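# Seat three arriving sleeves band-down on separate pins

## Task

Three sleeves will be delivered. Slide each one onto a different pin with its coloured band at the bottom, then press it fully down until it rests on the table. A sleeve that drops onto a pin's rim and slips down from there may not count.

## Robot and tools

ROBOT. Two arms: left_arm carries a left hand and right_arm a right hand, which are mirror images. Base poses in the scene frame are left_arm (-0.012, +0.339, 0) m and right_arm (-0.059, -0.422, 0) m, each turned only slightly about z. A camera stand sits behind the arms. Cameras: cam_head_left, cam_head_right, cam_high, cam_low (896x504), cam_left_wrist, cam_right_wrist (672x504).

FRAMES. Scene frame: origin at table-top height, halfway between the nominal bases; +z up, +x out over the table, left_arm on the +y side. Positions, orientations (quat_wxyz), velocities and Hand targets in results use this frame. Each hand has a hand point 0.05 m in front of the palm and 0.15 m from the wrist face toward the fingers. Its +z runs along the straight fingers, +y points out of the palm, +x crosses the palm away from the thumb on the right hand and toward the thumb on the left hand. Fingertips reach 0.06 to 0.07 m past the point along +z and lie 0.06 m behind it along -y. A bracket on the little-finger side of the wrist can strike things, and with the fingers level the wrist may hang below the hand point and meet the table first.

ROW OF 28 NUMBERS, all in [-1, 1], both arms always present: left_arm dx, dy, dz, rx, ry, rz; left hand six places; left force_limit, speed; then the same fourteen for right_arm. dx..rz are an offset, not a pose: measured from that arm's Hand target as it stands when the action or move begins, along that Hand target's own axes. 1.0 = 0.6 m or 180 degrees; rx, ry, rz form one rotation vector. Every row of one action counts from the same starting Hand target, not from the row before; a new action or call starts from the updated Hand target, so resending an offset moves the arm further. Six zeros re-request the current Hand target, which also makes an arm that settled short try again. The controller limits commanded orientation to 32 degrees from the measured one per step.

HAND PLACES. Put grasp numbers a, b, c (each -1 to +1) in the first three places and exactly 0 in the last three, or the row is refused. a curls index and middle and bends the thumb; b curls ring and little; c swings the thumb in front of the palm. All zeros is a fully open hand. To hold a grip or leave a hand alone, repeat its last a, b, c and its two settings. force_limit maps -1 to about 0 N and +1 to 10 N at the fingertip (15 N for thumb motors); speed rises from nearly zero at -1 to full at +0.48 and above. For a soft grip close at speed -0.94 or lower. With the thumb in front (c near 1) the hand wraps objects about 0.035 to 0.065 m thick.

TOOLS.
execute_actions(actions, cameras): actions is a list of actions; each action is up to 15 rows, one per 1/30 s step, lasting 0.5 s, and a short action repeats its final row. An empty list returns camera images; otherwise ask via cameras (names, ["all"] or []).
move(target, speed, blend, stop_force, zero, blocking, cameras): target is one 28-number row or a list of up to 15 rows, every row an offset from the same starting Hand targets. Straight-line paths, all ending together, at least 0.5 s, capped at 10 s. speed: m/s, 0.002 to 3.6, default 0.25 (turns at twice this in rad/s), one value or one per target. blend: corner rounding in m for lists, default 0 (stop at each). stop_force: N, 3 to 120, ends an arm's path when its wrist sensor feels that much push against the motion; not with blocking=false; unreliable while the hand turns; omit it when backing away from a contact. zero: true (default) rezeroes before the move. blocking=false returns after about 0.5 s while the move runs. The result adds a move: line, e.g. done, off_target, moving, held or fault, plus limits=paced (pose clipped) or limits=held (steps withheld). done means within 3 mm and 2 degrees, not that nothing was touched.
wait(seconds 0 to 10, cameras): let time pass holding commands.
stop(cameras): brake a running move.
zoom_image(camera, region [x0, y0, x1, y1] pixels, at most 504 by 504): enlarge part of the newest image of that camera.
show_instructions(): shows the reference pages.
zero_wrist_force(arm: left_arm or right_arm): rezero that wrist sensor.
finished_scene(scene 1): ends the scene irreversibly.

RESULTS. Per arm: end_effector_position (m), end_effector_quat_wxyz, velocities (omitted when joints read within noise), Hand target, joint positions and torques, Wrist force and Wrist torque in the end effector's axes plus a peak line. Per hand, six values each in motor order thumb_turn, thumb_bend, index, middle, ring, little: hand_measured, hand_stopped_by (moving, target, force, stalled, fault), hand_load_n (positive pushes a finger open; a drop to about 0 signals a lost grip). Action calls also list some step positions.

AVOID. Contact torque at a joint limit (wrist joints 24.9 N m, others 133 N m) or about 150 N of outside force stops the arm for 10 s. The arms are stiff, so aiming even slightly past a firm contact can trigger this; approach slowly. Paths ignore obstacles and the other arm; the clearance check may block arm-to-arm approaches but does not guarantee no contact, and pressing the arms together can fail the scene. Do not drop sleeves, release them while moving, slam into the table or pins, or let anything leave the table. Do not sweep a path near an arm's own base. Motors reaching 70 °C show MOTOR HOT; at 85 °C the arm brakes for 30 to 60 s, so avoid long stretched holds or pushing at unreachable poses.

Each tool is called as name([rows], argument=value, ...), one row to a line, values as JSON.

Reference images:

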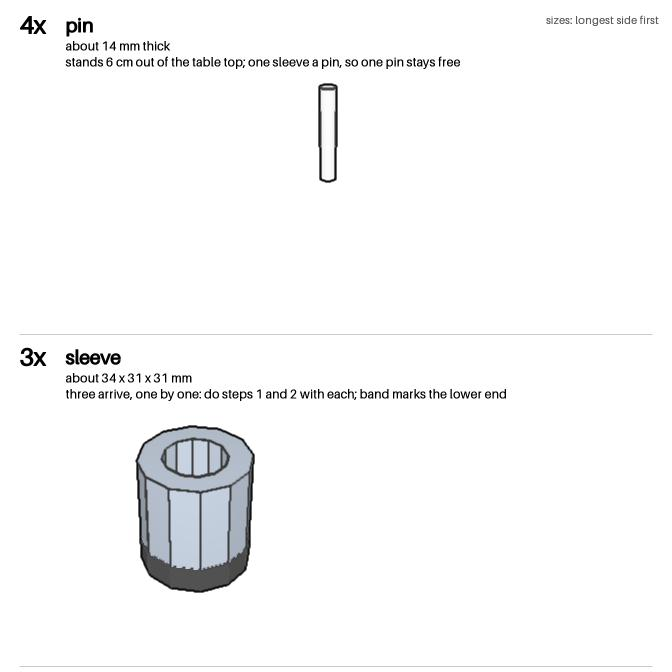

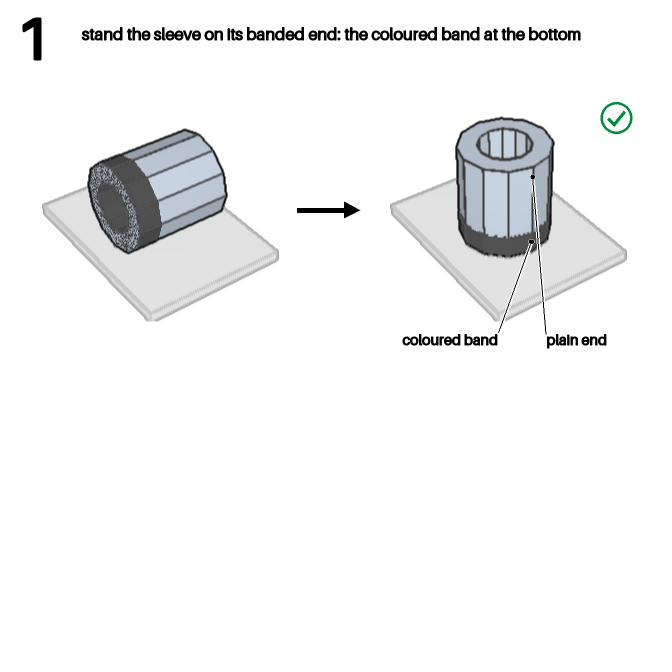

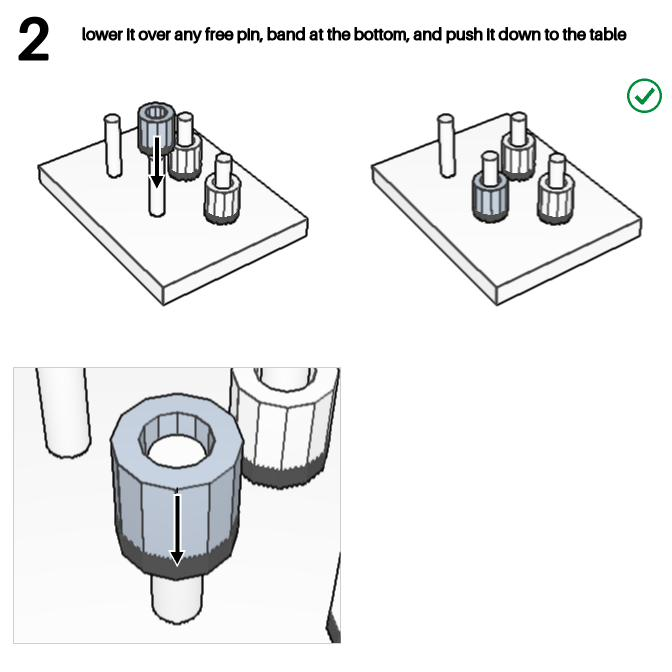

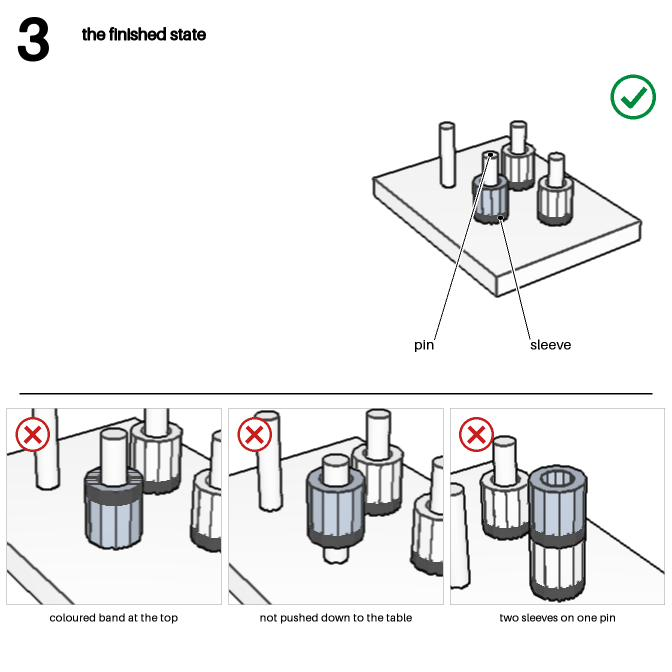

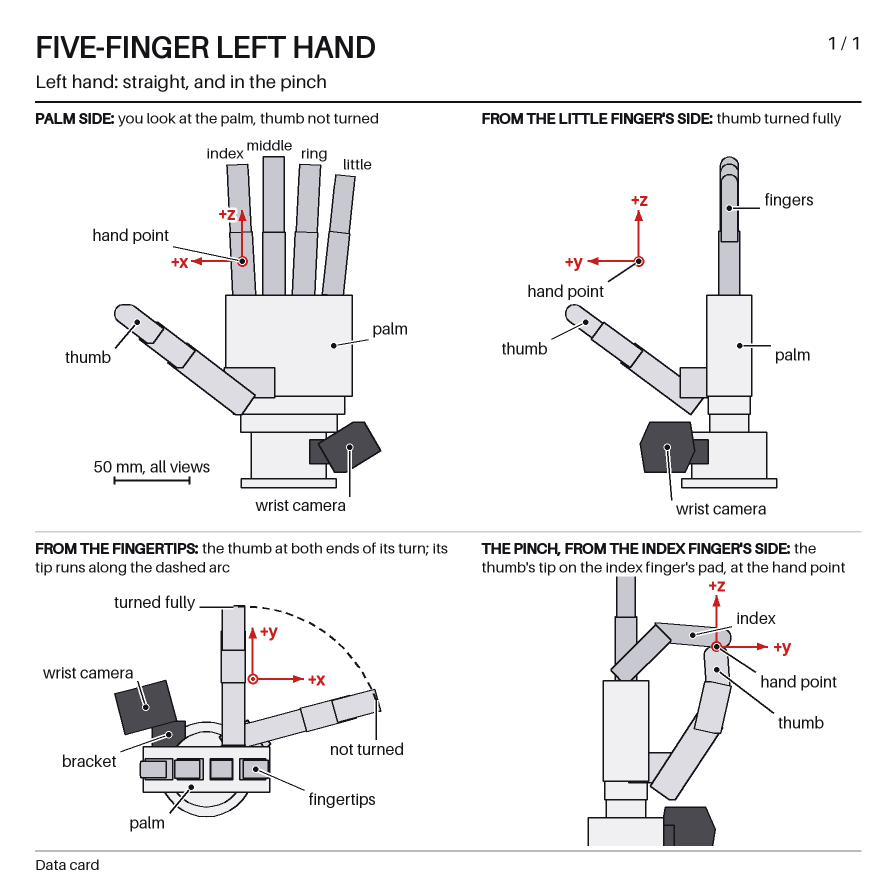

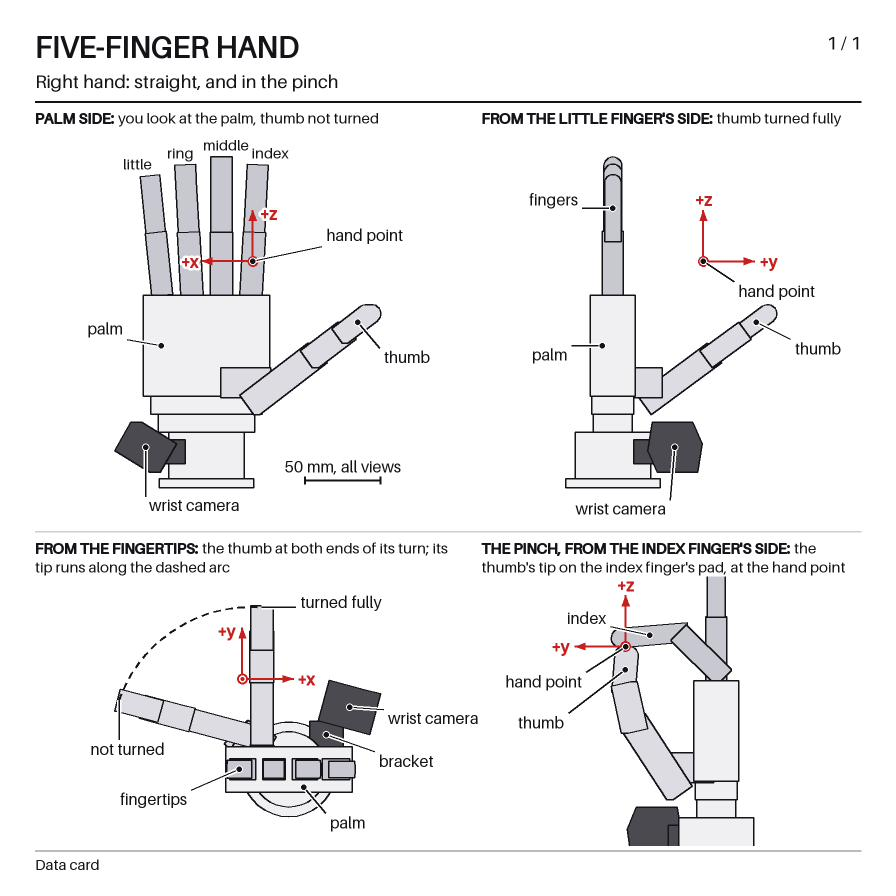

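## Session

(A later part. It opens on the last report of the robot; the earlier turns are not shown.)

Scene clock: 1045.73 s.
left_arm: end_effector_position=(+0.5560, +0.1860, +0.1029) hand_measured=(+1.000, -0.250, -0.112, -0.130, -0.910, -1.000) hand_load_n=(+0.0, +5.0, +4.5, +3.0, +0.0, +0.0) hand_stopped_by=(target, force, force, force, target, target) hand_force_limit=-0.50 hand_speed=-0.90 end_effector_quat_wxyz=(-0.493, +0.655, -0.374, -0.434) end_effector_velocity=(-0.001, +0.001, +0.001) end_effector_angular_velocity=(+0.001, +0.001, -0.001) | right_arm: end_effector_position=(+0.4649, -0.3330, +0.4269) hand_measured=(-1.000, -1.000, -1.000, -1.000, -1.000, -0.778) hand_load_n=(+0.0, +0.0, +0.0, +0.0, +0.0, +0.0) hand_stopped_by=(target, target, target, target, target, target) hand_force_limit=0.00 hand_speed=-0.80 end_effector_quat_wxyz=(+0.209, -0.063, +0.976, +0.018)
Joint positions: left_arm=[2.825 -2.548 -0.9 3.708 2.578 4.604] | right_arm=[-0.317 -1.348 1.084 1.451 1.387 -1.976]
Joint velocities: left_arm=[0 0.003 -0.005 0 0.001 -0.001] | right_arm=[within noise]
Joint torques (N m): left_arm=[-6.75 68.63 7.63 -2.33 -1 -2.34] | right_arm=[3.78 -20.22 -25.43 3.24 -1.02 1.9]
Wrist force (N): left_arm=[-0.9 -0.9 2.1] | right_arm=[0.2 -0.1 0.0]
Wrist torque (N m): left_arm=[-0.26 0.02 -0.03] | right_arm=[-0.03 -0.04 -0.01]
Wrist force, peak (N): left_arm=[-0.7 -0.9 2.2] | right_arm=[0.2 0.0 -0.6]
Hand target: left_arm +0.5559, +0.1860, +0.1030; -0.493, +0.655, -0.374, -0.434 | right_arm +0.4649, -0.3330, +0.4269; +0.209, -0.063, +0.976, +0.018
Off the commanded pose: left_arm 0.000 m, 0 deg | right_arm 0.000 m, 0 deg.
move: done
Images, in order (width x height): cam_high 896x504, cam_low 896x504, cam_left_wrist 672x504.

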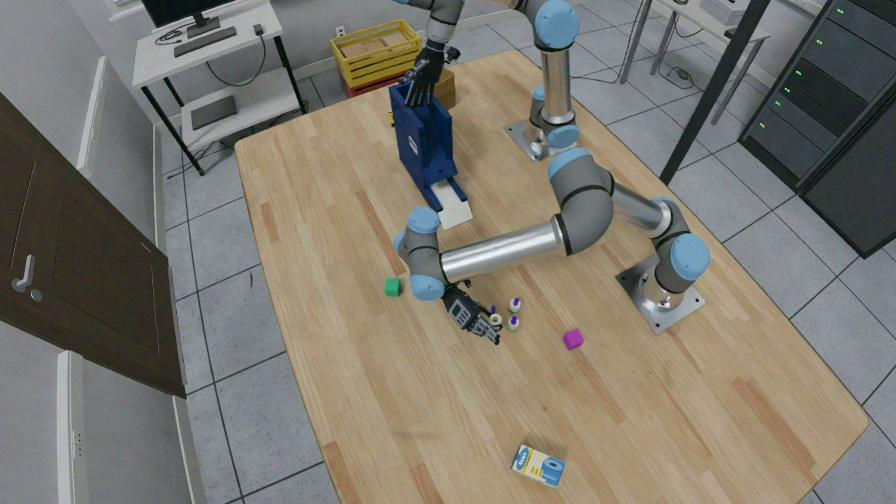

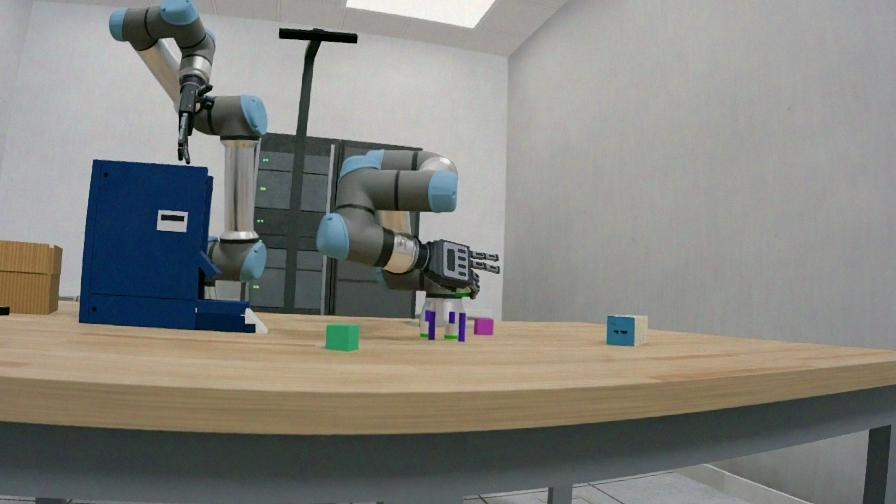

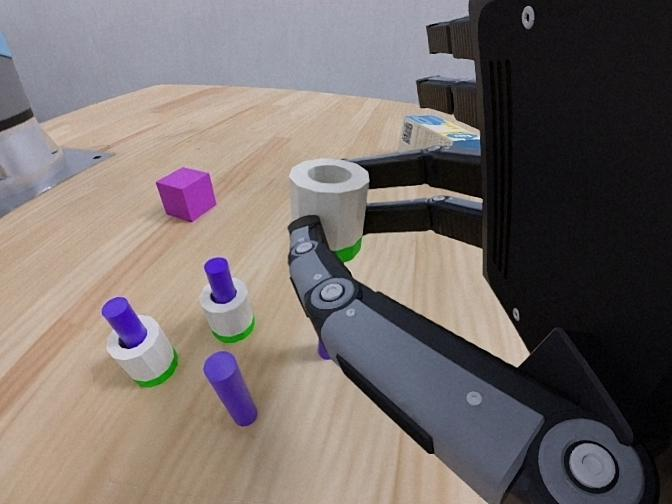

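move(target=[0.0368,0.0055,0.0030,0,0,0,0.6,0,1,0,0,0,-0.5,-0.9,0,0,0,0,0,0,0,0,0,0,0,0,0,-0.8], speed=0.05, cameras=["cam_high","cam_low","cam_left_wrist"])

zoom_image(camera="cam_low", region=[440, 290, 485, 345])

zoom_image(camera="cam_high", region=[476, 300, 526, 350])

zoom_image(camera="cam_left_wrist", region=[280, 280, 360, 360])

Scene clock: 1096.30 s.
left_arm: end_effector_position=(+0.5602, +0.1856, +0.0808) hand_measured=(+1.000, -0.250, -0.112, -0.130, -0.910, -1.000) hand_load_n=(-0.5, +5.0, +5.0, +3.5, +0.0, +0.0) hand_stopped_by=(target, force, force, force, target, target) hand_force_limit=-0.50 hand_speed=-0.90 end_effector_quat_wxyz=(-0.493, +0.655, -0.374, -0.434) | right_arm: end_effector_position=(+0.4649, -0.3330, +0.4269) hand_measured=(-1.000, -1.000, -1.000, -1.000, -1.000, -0.778) hand_load_n=(+0.0, +0.0, +0.0, +0.0, +0.0, +0.0) hand_stopped_by=(target, target, target, target, target, target) hand_force_limit=0.00 hand_speed=-0.80 end_effector_quat_wxyz=(+0.209, -0.063, +0.976, +0.018)
Joint positions: left_arm=[2.826 -2.58 -0.897 3.738 2.579 4.605] | right_arm=[-0.317 -1.348 1.084 1.451 1.387 -1.976]
Joint torques (N m): left_arm=[6.32 69.75 24.85 -2.99 1.47 1.47] | right_arm=[2.57 -22.73 -25.8 3.23 -2.58 1.66]
Wrist force (N): left_arm=[-0.9 -0.9 2.0] | right_arm=[0.1 -0.1 -0.1]
Wrist torque (N m): left_arm=[-0.26 0.04 -0.06] | right_arm=[-0.02 -0.02 -0.02]
Wrist force, peak (N): left_arm=[-1.5 -1.3 1.9] | right_arm=[0.1 0.3 -0.6]
Hand target: left_arm +0.5601, +0.1856, +0.0810; -0.493, +0.655, -0.374, -0.434 | right_arm +0.4649, -0.3330, +0.4269; +0.209, -0.063, +0.976, +0.018
Off the commanded pose: left_arm 0.000 m, 0 deg | right_arm 0.000 m, 0 deg.
move: done
Images, in order (width x height): cam_high 896x504, cam_low 896x504, cam_left_wrist 672x504.

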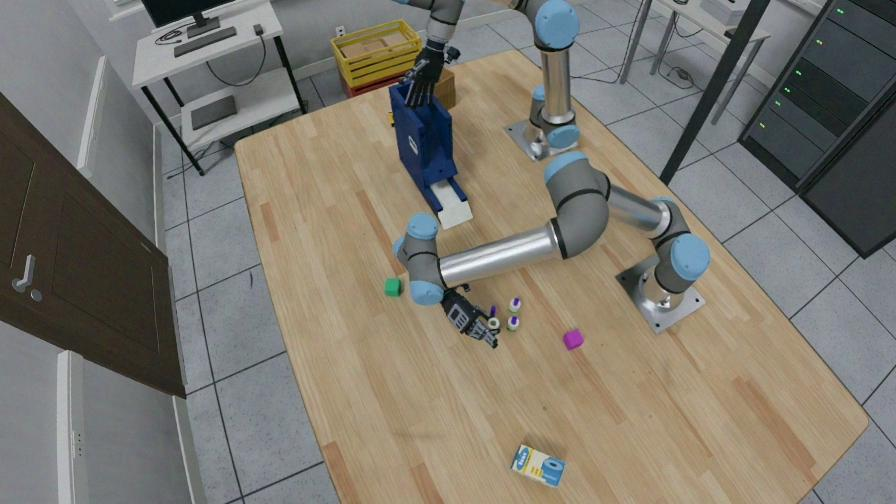

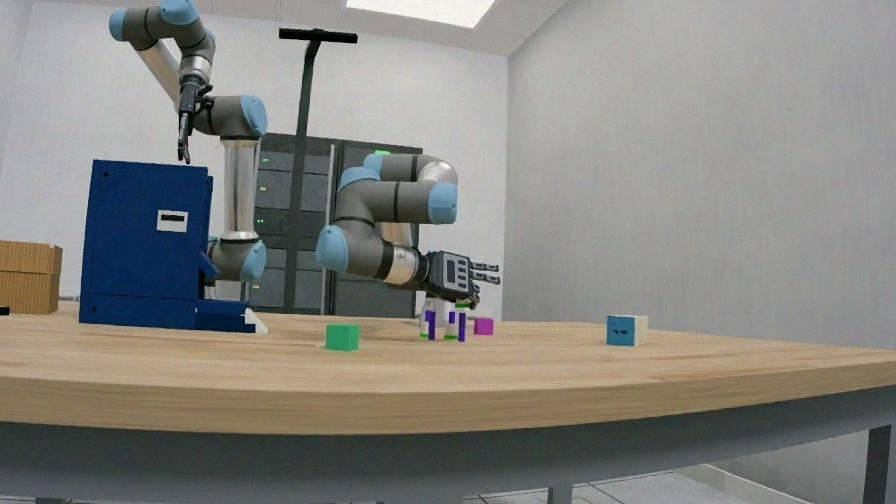

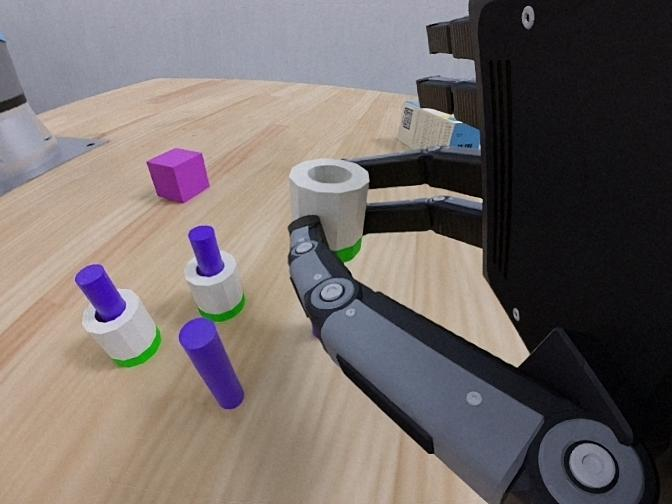

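Scaled by 9.164 from the camera's 896x504 image, which has a finer 1280x720 frame.

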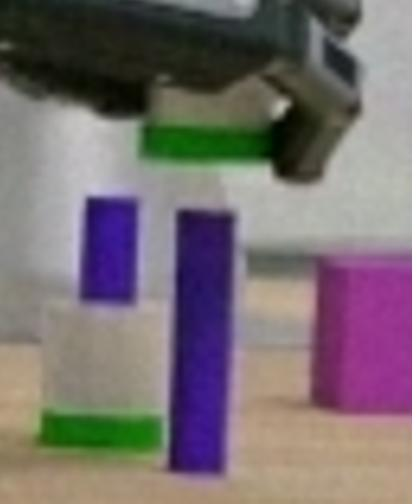

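Scaled by 10.080 from the camera's 896x504 image, which has a finer 1280x720 frame.

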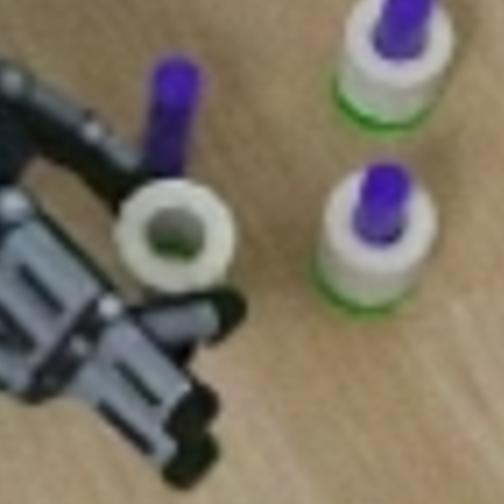

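Scaled by 6.300 from the camera's 672x504 image, which has a finer 960x720 frame.

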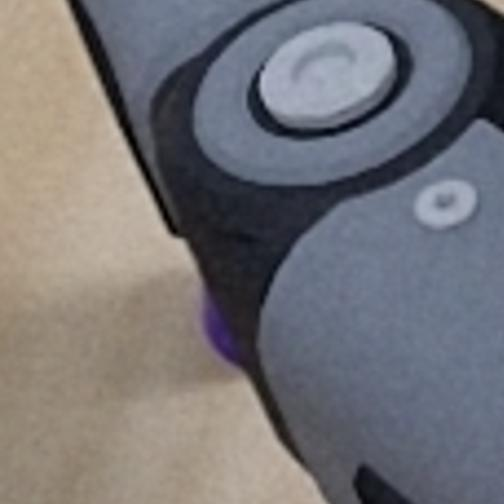

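zoom_image(camera="cam_left_wrist", region=[130, 130, 230, 220])

zoom_image(camera="cam_left_wrist", region=[70, 220, 260, 420])

zoom_image(camera="cam_high", region=[486, 303, 511, 328])

Scaled by 5.040 from the camera's 672x504 image, which has a finer 960x720 frame.

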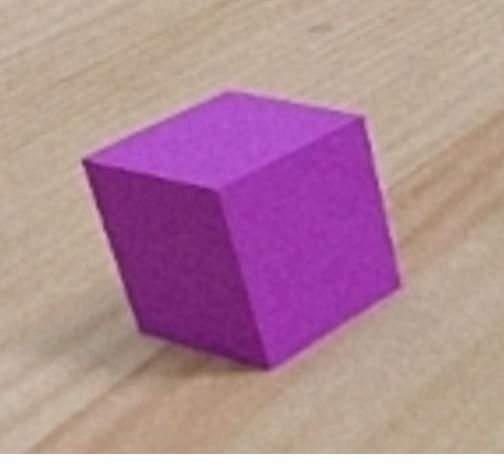

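Scaled by 2.520 from the camera's 672x504 image, which has a finer 960x720 frame.

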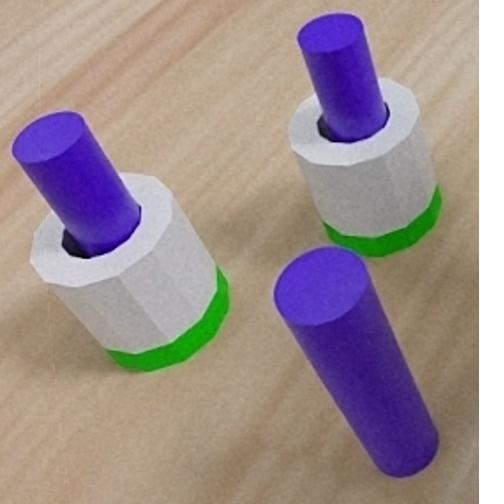

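Scaled by 20.160 from the camera's 896x504 image, which has a finer 1280x720 frame.

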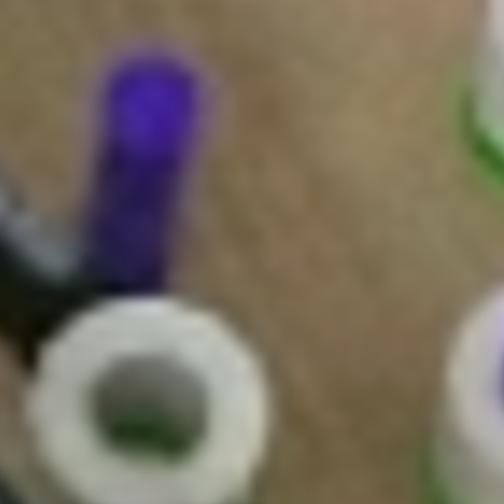

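wait(seconds=0.1, cameras=["all"])

zoom_image(camera="cam_right_wrist", region=[550, 120, 650, 260])

zoom_image(camera="cam_head_right", region=[390, 210, 520, 330])

zoom_image(camera="cam_high", region=[480, 305, 505, 350])

Scene clock: 1131.07 s.
left_arm: end_effector_position=(+0.5601, +0.1856, +0.0810) hand_measured=(+1.000, -0.250, -0.112, -0.130, -0.910, -1.000) hand_load_n=(-0.5, +5.0, +5.0, +3.5, +0.0, +0.0) hand_stopped_by=(target, force, force, force, target, target) hand_force_limit=-0.50 hand_speed=-0.90 end_effector_quat_wxyz=(-0.493, +0.655, -0.374, -0.434) | right_arm: end_effector_position=(+0.4649, -0.3330, +0.4269) hand_measured=(-1.000, -1.000, -1.000, -1.000, -1.000, -0.778) hand_load_n=(+0.0, +0.0, +0.0, +0.0, +0.0, +0.0) hand_stopped_by=(target, target, target, target, target, target) hand_force_limit=0.00 hand_speed=-0.80 end_effector_quat_wxyz=(+0.209, -0.063, +0.976, +0.018)
Joint positions: left_arm=[2.826 -2.58 -0.897 3.738 2.579 4.605] | right_arm=[-0.317 -1.348 1.084 1.451 1.387 -1.976]
Joint torques (N m): left_arm=[-2.94 67.2 7.86 -1.94 -0.44 -1.75] | right_arm=[1.12 -24.36 -25.64 3.21 -2.6 1.66]
Wrist force (N): left_arm=[-0.8 -1.1 2.0] | right_arm=[0.2 -0.3 -0.1]
Wrist torque (N m): left_arm=[-0.28 0.02 -0.04] | right_arm=[-0.05 -0.03 -0.01]
Wrist force, peak (N): left_arm=[-1.0 -1.0 2.2] | right_arm=[0.4 -0.1 -0.5]
Hand target: left_arm +0.5601, +0.1856, +0.0810; -0.493, +0.655, -0.374, -0.434 | right_arm +0.4649, -0.3330, +0.4269; +0.209, -0.063, +0.976, +0.018
Off the commanded pose: left_arm 0.000 m, 0 deg | right_arm 0.000 m, 0 deg.
wait: 0.10 s; at rest from the start

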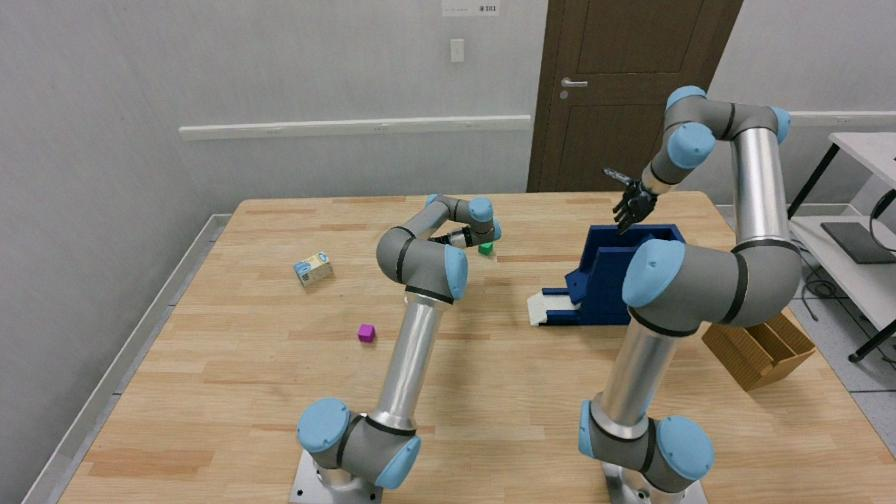

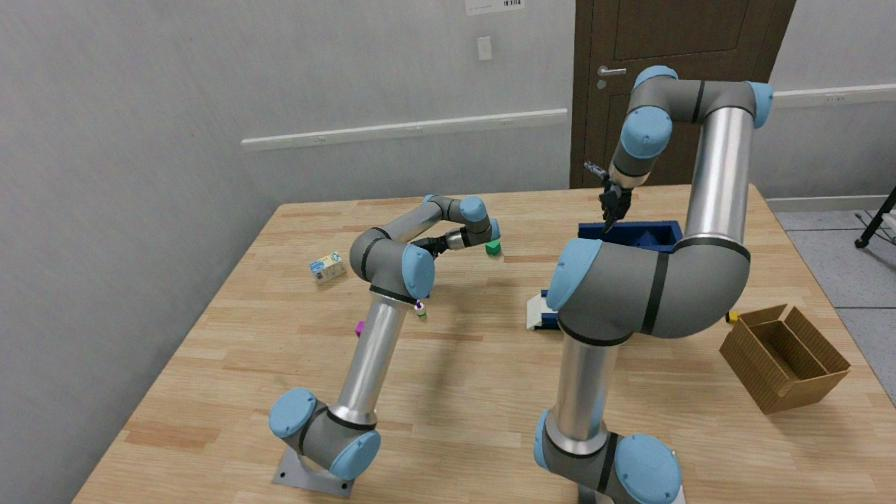

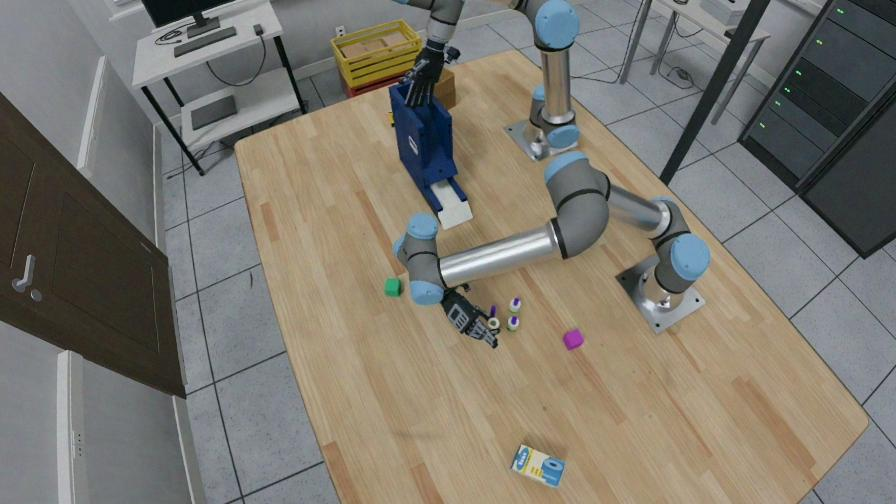

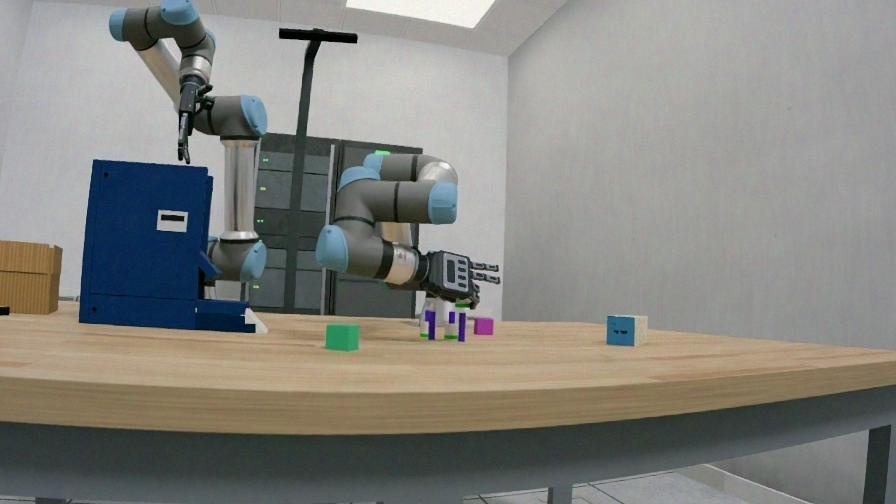

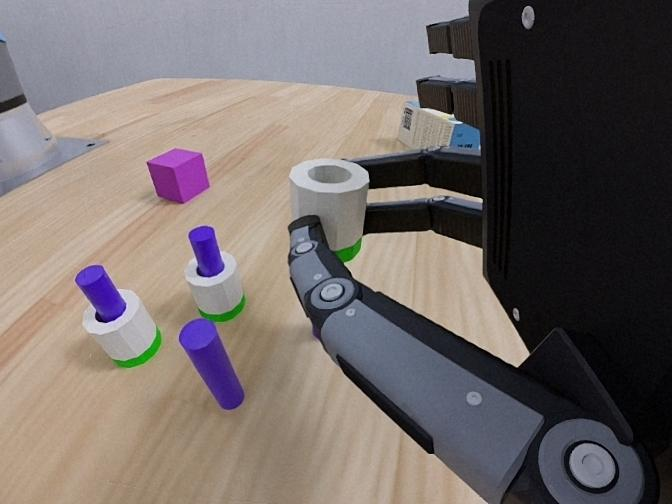

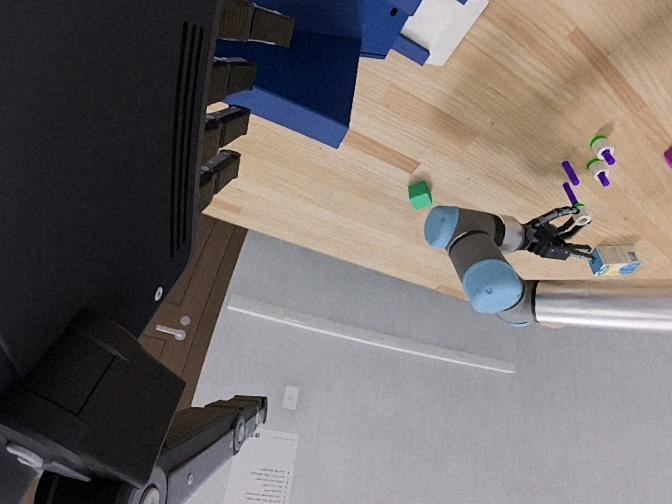

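Scaled by 3.600 from the camera's 672x504 image, which has a finer 960x720 frame.

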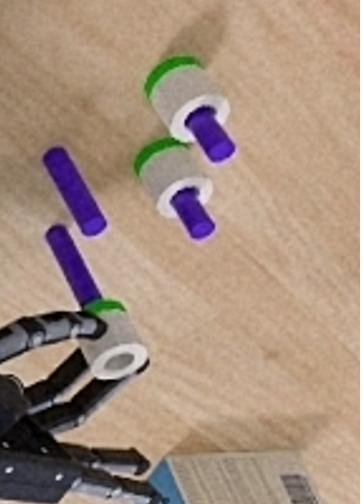

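Scaled by 3.877 from the camera's 896x504 image, which has a finer 1280x720 frame.

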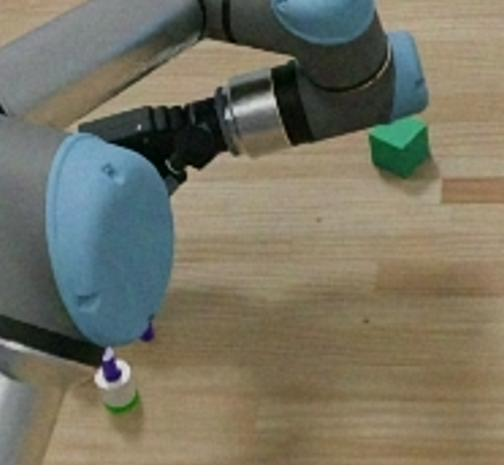

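Scaled by 11.200 from the camera's 896x504 image, which has a finer 1280x720 frame.

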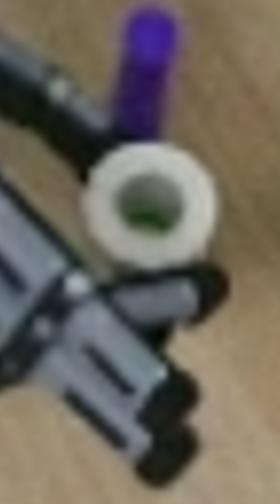

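zoom_image(camera="cam_right_wrist", region=[556, 176, 606, 226])

zoom_image(camera="cam_right_wrist", region=[556, 130, 626, 200])

Scaled by 10.080 from the camera's 672x504 image, which has a finer 960x720 frame.

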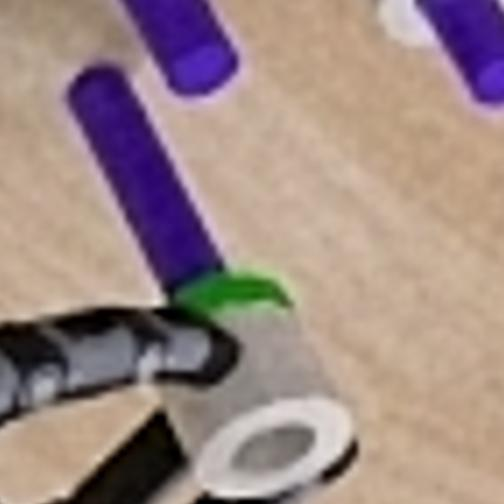

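Scaled by 7.200 from the camera's 672x504 image, which has a finer 960x720 frame.

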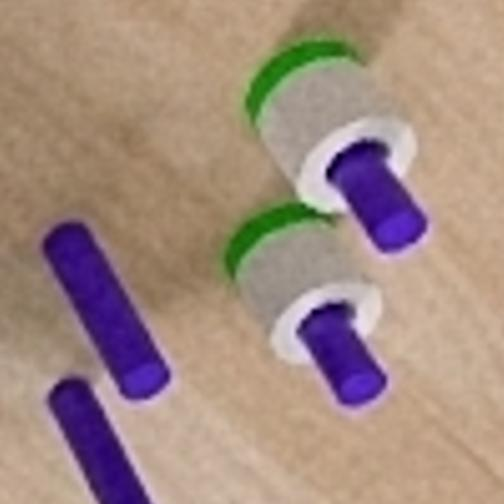

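move(target=[0.0309,0.0113,0.0056,0,0,0,0.6,0,1,0,0,0,-0.5,-0.9,0,0,0,0,0,0,0,0,0,0,0,0,0,-0.8], speed=0.02, stop_force=4, cameras=["cam_low","cam_left_wrist","cam_right_wrist"])

zoom_image(camera="cam_low", region=[440, 290, 485, 345])

zoom_image(camera="cam_right_wrist", region=[556, 176, 606, 226])

Scene clock: 1149.50 s.
left_arm: end_effector_position=(+0.5596, +0.1862, +0.0610) hand_measured=(+1.000, -0.250, -0.112, -0.130, -0.910, -1.000) hand_load_n=(-0.5, +5.0, +5.0, +3.0, +0.0, +0.0) hand_stopped_by=(target, force, force, force, target, target) hand_force_limit=-0.50 hand_speed=-0.90 end_effector_quat_wxyz=(-0.493, +0.655, -0.374, -0.434) | right_arm: end_effector_position=(+0.4649, -0.3330, +0.4269) hand_measured=(-1.000, -1.000, -1.000, -1.000, -1.000, -0.778) hand_load_n=(+0.0, +0.0, +0.0, +0.0, +0.0, +0.0) hand_stopped_by=(target, target, target, target, target, target) hand_force_limit=0.00 hand_speed=-0.80 end_effector_quat_wxyz=(+0.209, -0.063, +0.976, +0.018)
Joint positions: left_arm=[2.826 -2.598 -0.914 3.774 2.58 4.605] | right_arm=[-0.317 -1.348 1.084 1.451 1.387 -1.976]
Joint torques (N m): left_arm=[8.02 69.44 30.33 -3.24 1.66 1.49] | right_arm=[0.62 -25.81 -25.67 3.27 -2.57 1.59]
Wrist force (N): left_arm=[-0.5 -1.0 1.9] | right_arm=[0.1 -0.1 -0.4]
Wrist torque (N m): left_arm=[-0.28 0.01 -0.04] | right_arm=[0.02 0.00 -0.02]
Wrist force, peak (N): left_arm=[-0.9 -0.8 2.3] | right_arm=[0.2 0.0 -0.6]
Hand target: left_arm +0.5596, +0.1862, +0.0610; -0.493, +0.655, -0.374, -0.434 | right_arm +0.4649, -0.3330, +0.4269; +0.209, -0.063, +0.976, +0.018
Off the commanded pose: left_arm 0.000 m, 0 deg | right_arm 0.000 m, 0 deg.
move: done
Images, in order (width x height): cam_low 896x504, cam_left_wrist 672x504, cam_right_wrist 672x504.

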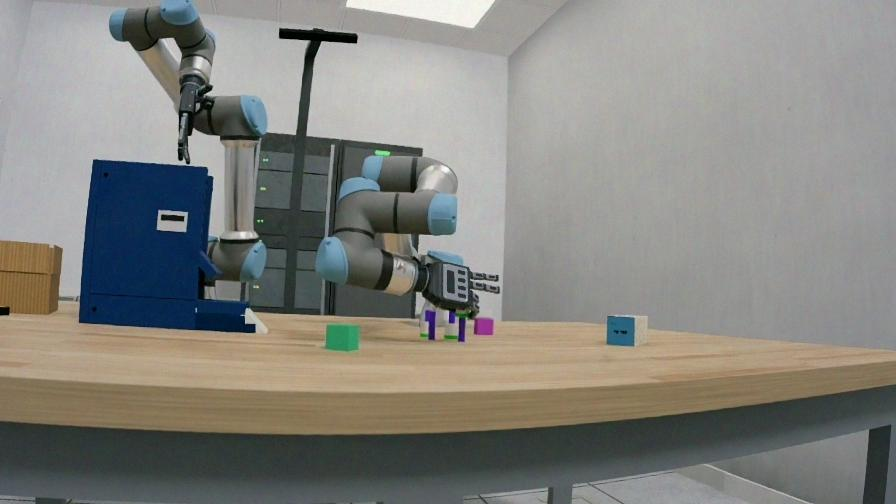

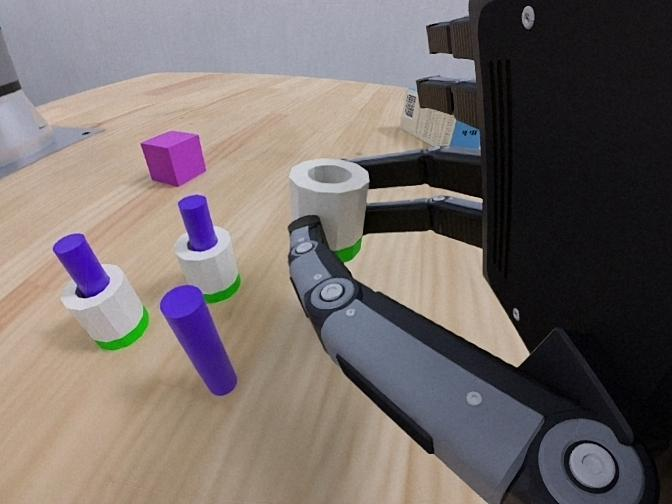

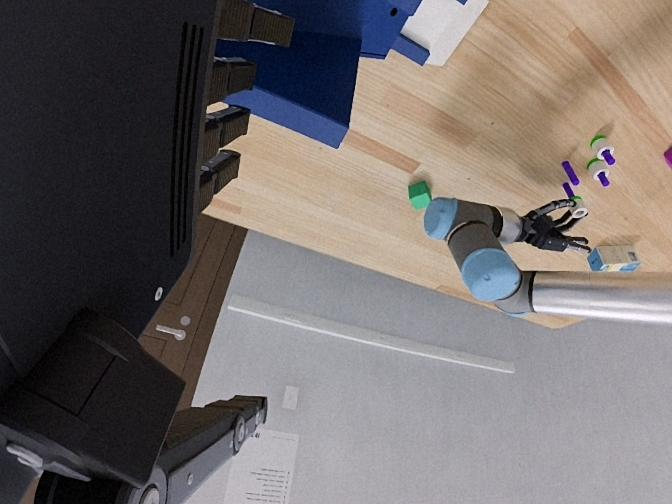

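Scaled by 9.164 from the camera's 896x504 image, which has a finer 1280x720 frame.

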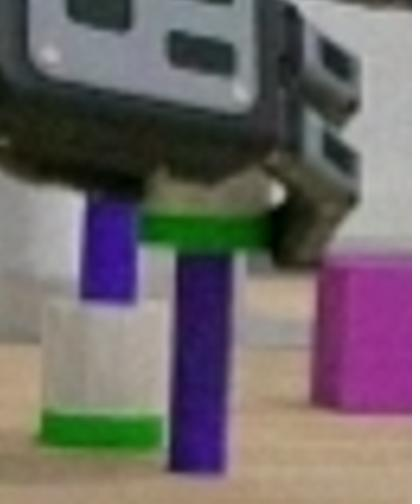

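Scaled by 10.080 from the camera's 672x504 image, which has a finer 960x720 frame.

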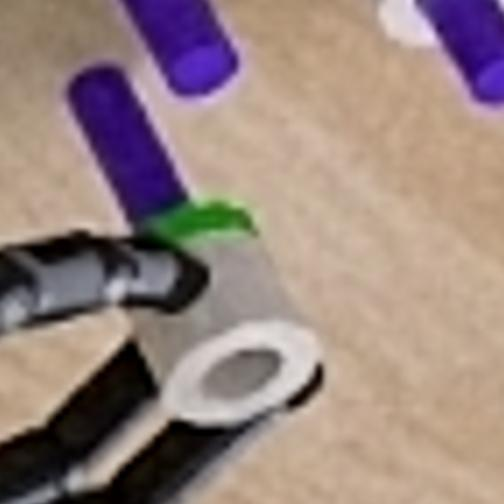

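move(target=[0.0406,0.0139,0.0060,0,0,0,0.6,0,1,0,0,0,-0.5,-0.9,0,0,0,0,0,0,0,0,0,0,0,0,0,-0.8], speed=0.02, stop_force=4, zero=false, cameras=["cam_low","cam_high","cam_right_wrist"])

zoom_image(camera="cam_low", region=[440, 290, 485, 345])

zoom_image(camera="cam_right_wrist", region=[556, 176, 606, 226])

zoom_image(camera="cam_high", region=[476, 305, 516, 345])

Scene clock: 1156.17 s.
left_arm: end_effector_position=(+0.5596, +0.1862, +0.0350) hand_measured=(+1.000, -0.250, -0.112, -0.130, -0.910, -1.000) hand_load_n=(+0.0, +5.0, +4.5, +3.0, +0.0, +0.0) hand_stopped_by=(target, force, force, force, target, target) hand_force_limit=-0.50 hand_speed=-0.90 end_effector_quat_wxyz=(-0.493, +0.655, -0.374, -0.434) | right_arm: end_effector_position=(+0.4649, -0.3330, +0.4269) hand_measured=(-1.000, -1.000, -1.000, -1.000, -1.000, -0.778) hand_load_n=(+0.0, +0.0, +0.0, +0.0, +0.0, +0.0) hand_stopped_by=(target, target, target, target, target, target) hand_force_limit=0.00 hand_speed=-0.80 end_effector_quat_wxyz=(+0.209, -0.063, +0.976, +0.018)
Joint positions: left_arm=[2.826 -2.628 -0.927 3.816 2.58 4.605] | right_arm=[-0.317 -1.348 1.084 1.451 1.387 -1.976]
Joint torques (N m): left_arm=[8.1 68.74 29.37 -3.25 1.98 1.25] | right_arm=[0.92 -26.11 -25.51 3.22 -2.55 1.54]
Wrist force (N): left_arm=[-0.6 -0.9 2.0] | right_arm=[0.3 -0.1 -0.3]
Wrist torque (N m): left_arm=[-0.26 -0.02 -0.04] | right_arm=[-0.01 -0.04 -0.01]
Wrist force, peak (N): left_arm=[-0.8 -1.0 2.1] | right_arm=[0.5 0.0 -0.4]
Hand target: left_arm +0.5596, +0.1862, +0.0350; -0.493, +0.655, -0.374, -0.434 | right_arm +0.4649, -0.3330, +0.4269; +0.209, -0.063, +0.976, +0.018
Off the commanded pose: left_arm 0.000 m, 0 deg | right_arm 0.000 m, 0 deg.
move: done
Images, in order (width x height): cam_high 896x504, cam_low 896x504, cam_right_wrist 672x504.

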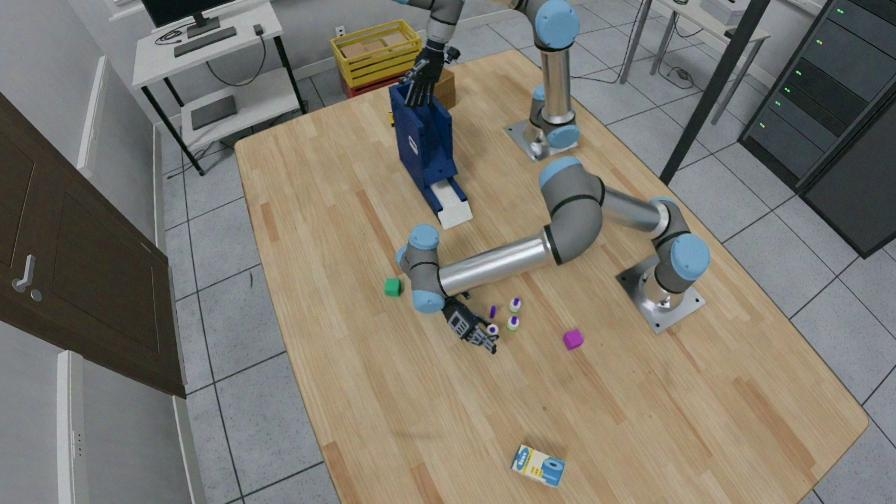

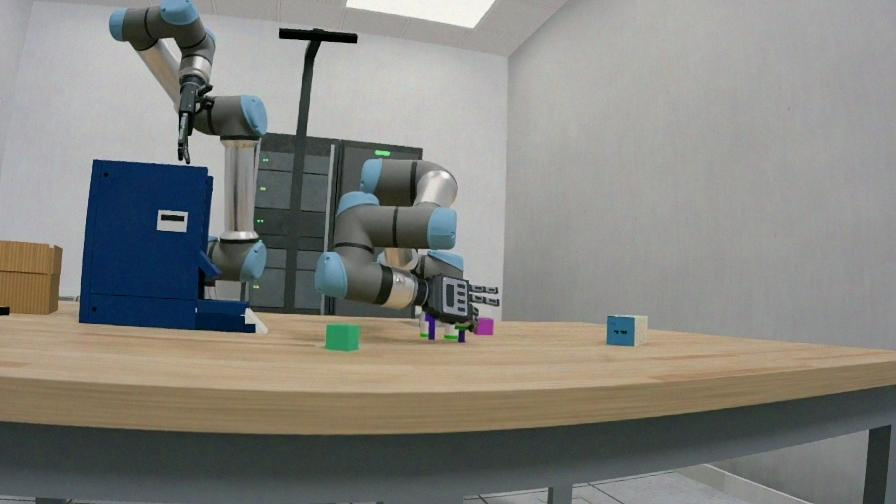

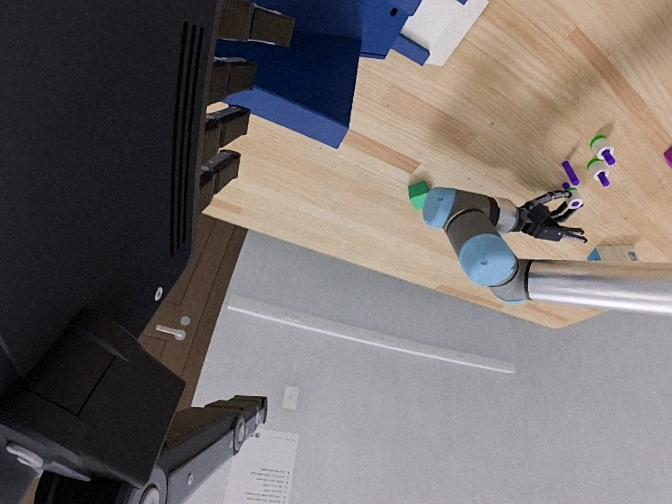

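Scaled by 9.164 from the camera's 896x504 image, which has a finer 1280x720 frame.

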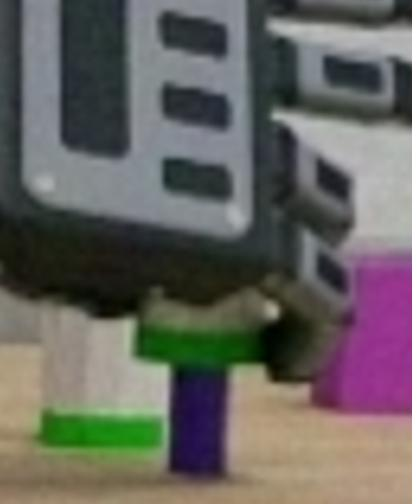

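Scaled by 10.080 from the camera's 672x504 image, which has a finer 960x720 frame.

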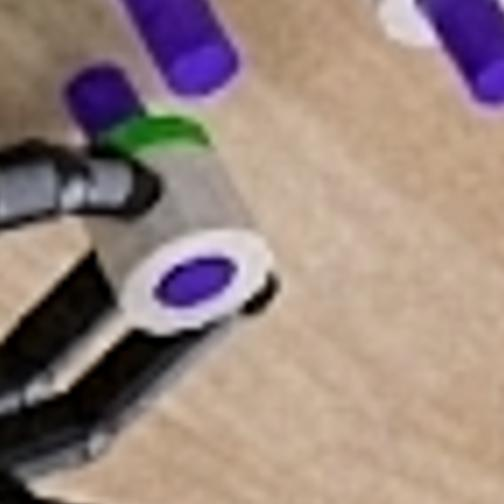

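Scaled by 12.600 from the camera's 896x504 image, which has a finer 1280x720 frame.

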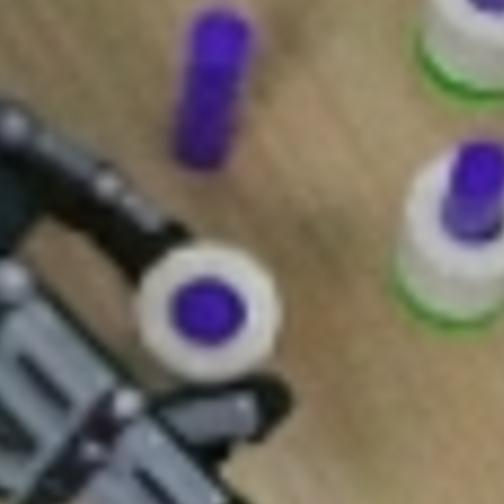

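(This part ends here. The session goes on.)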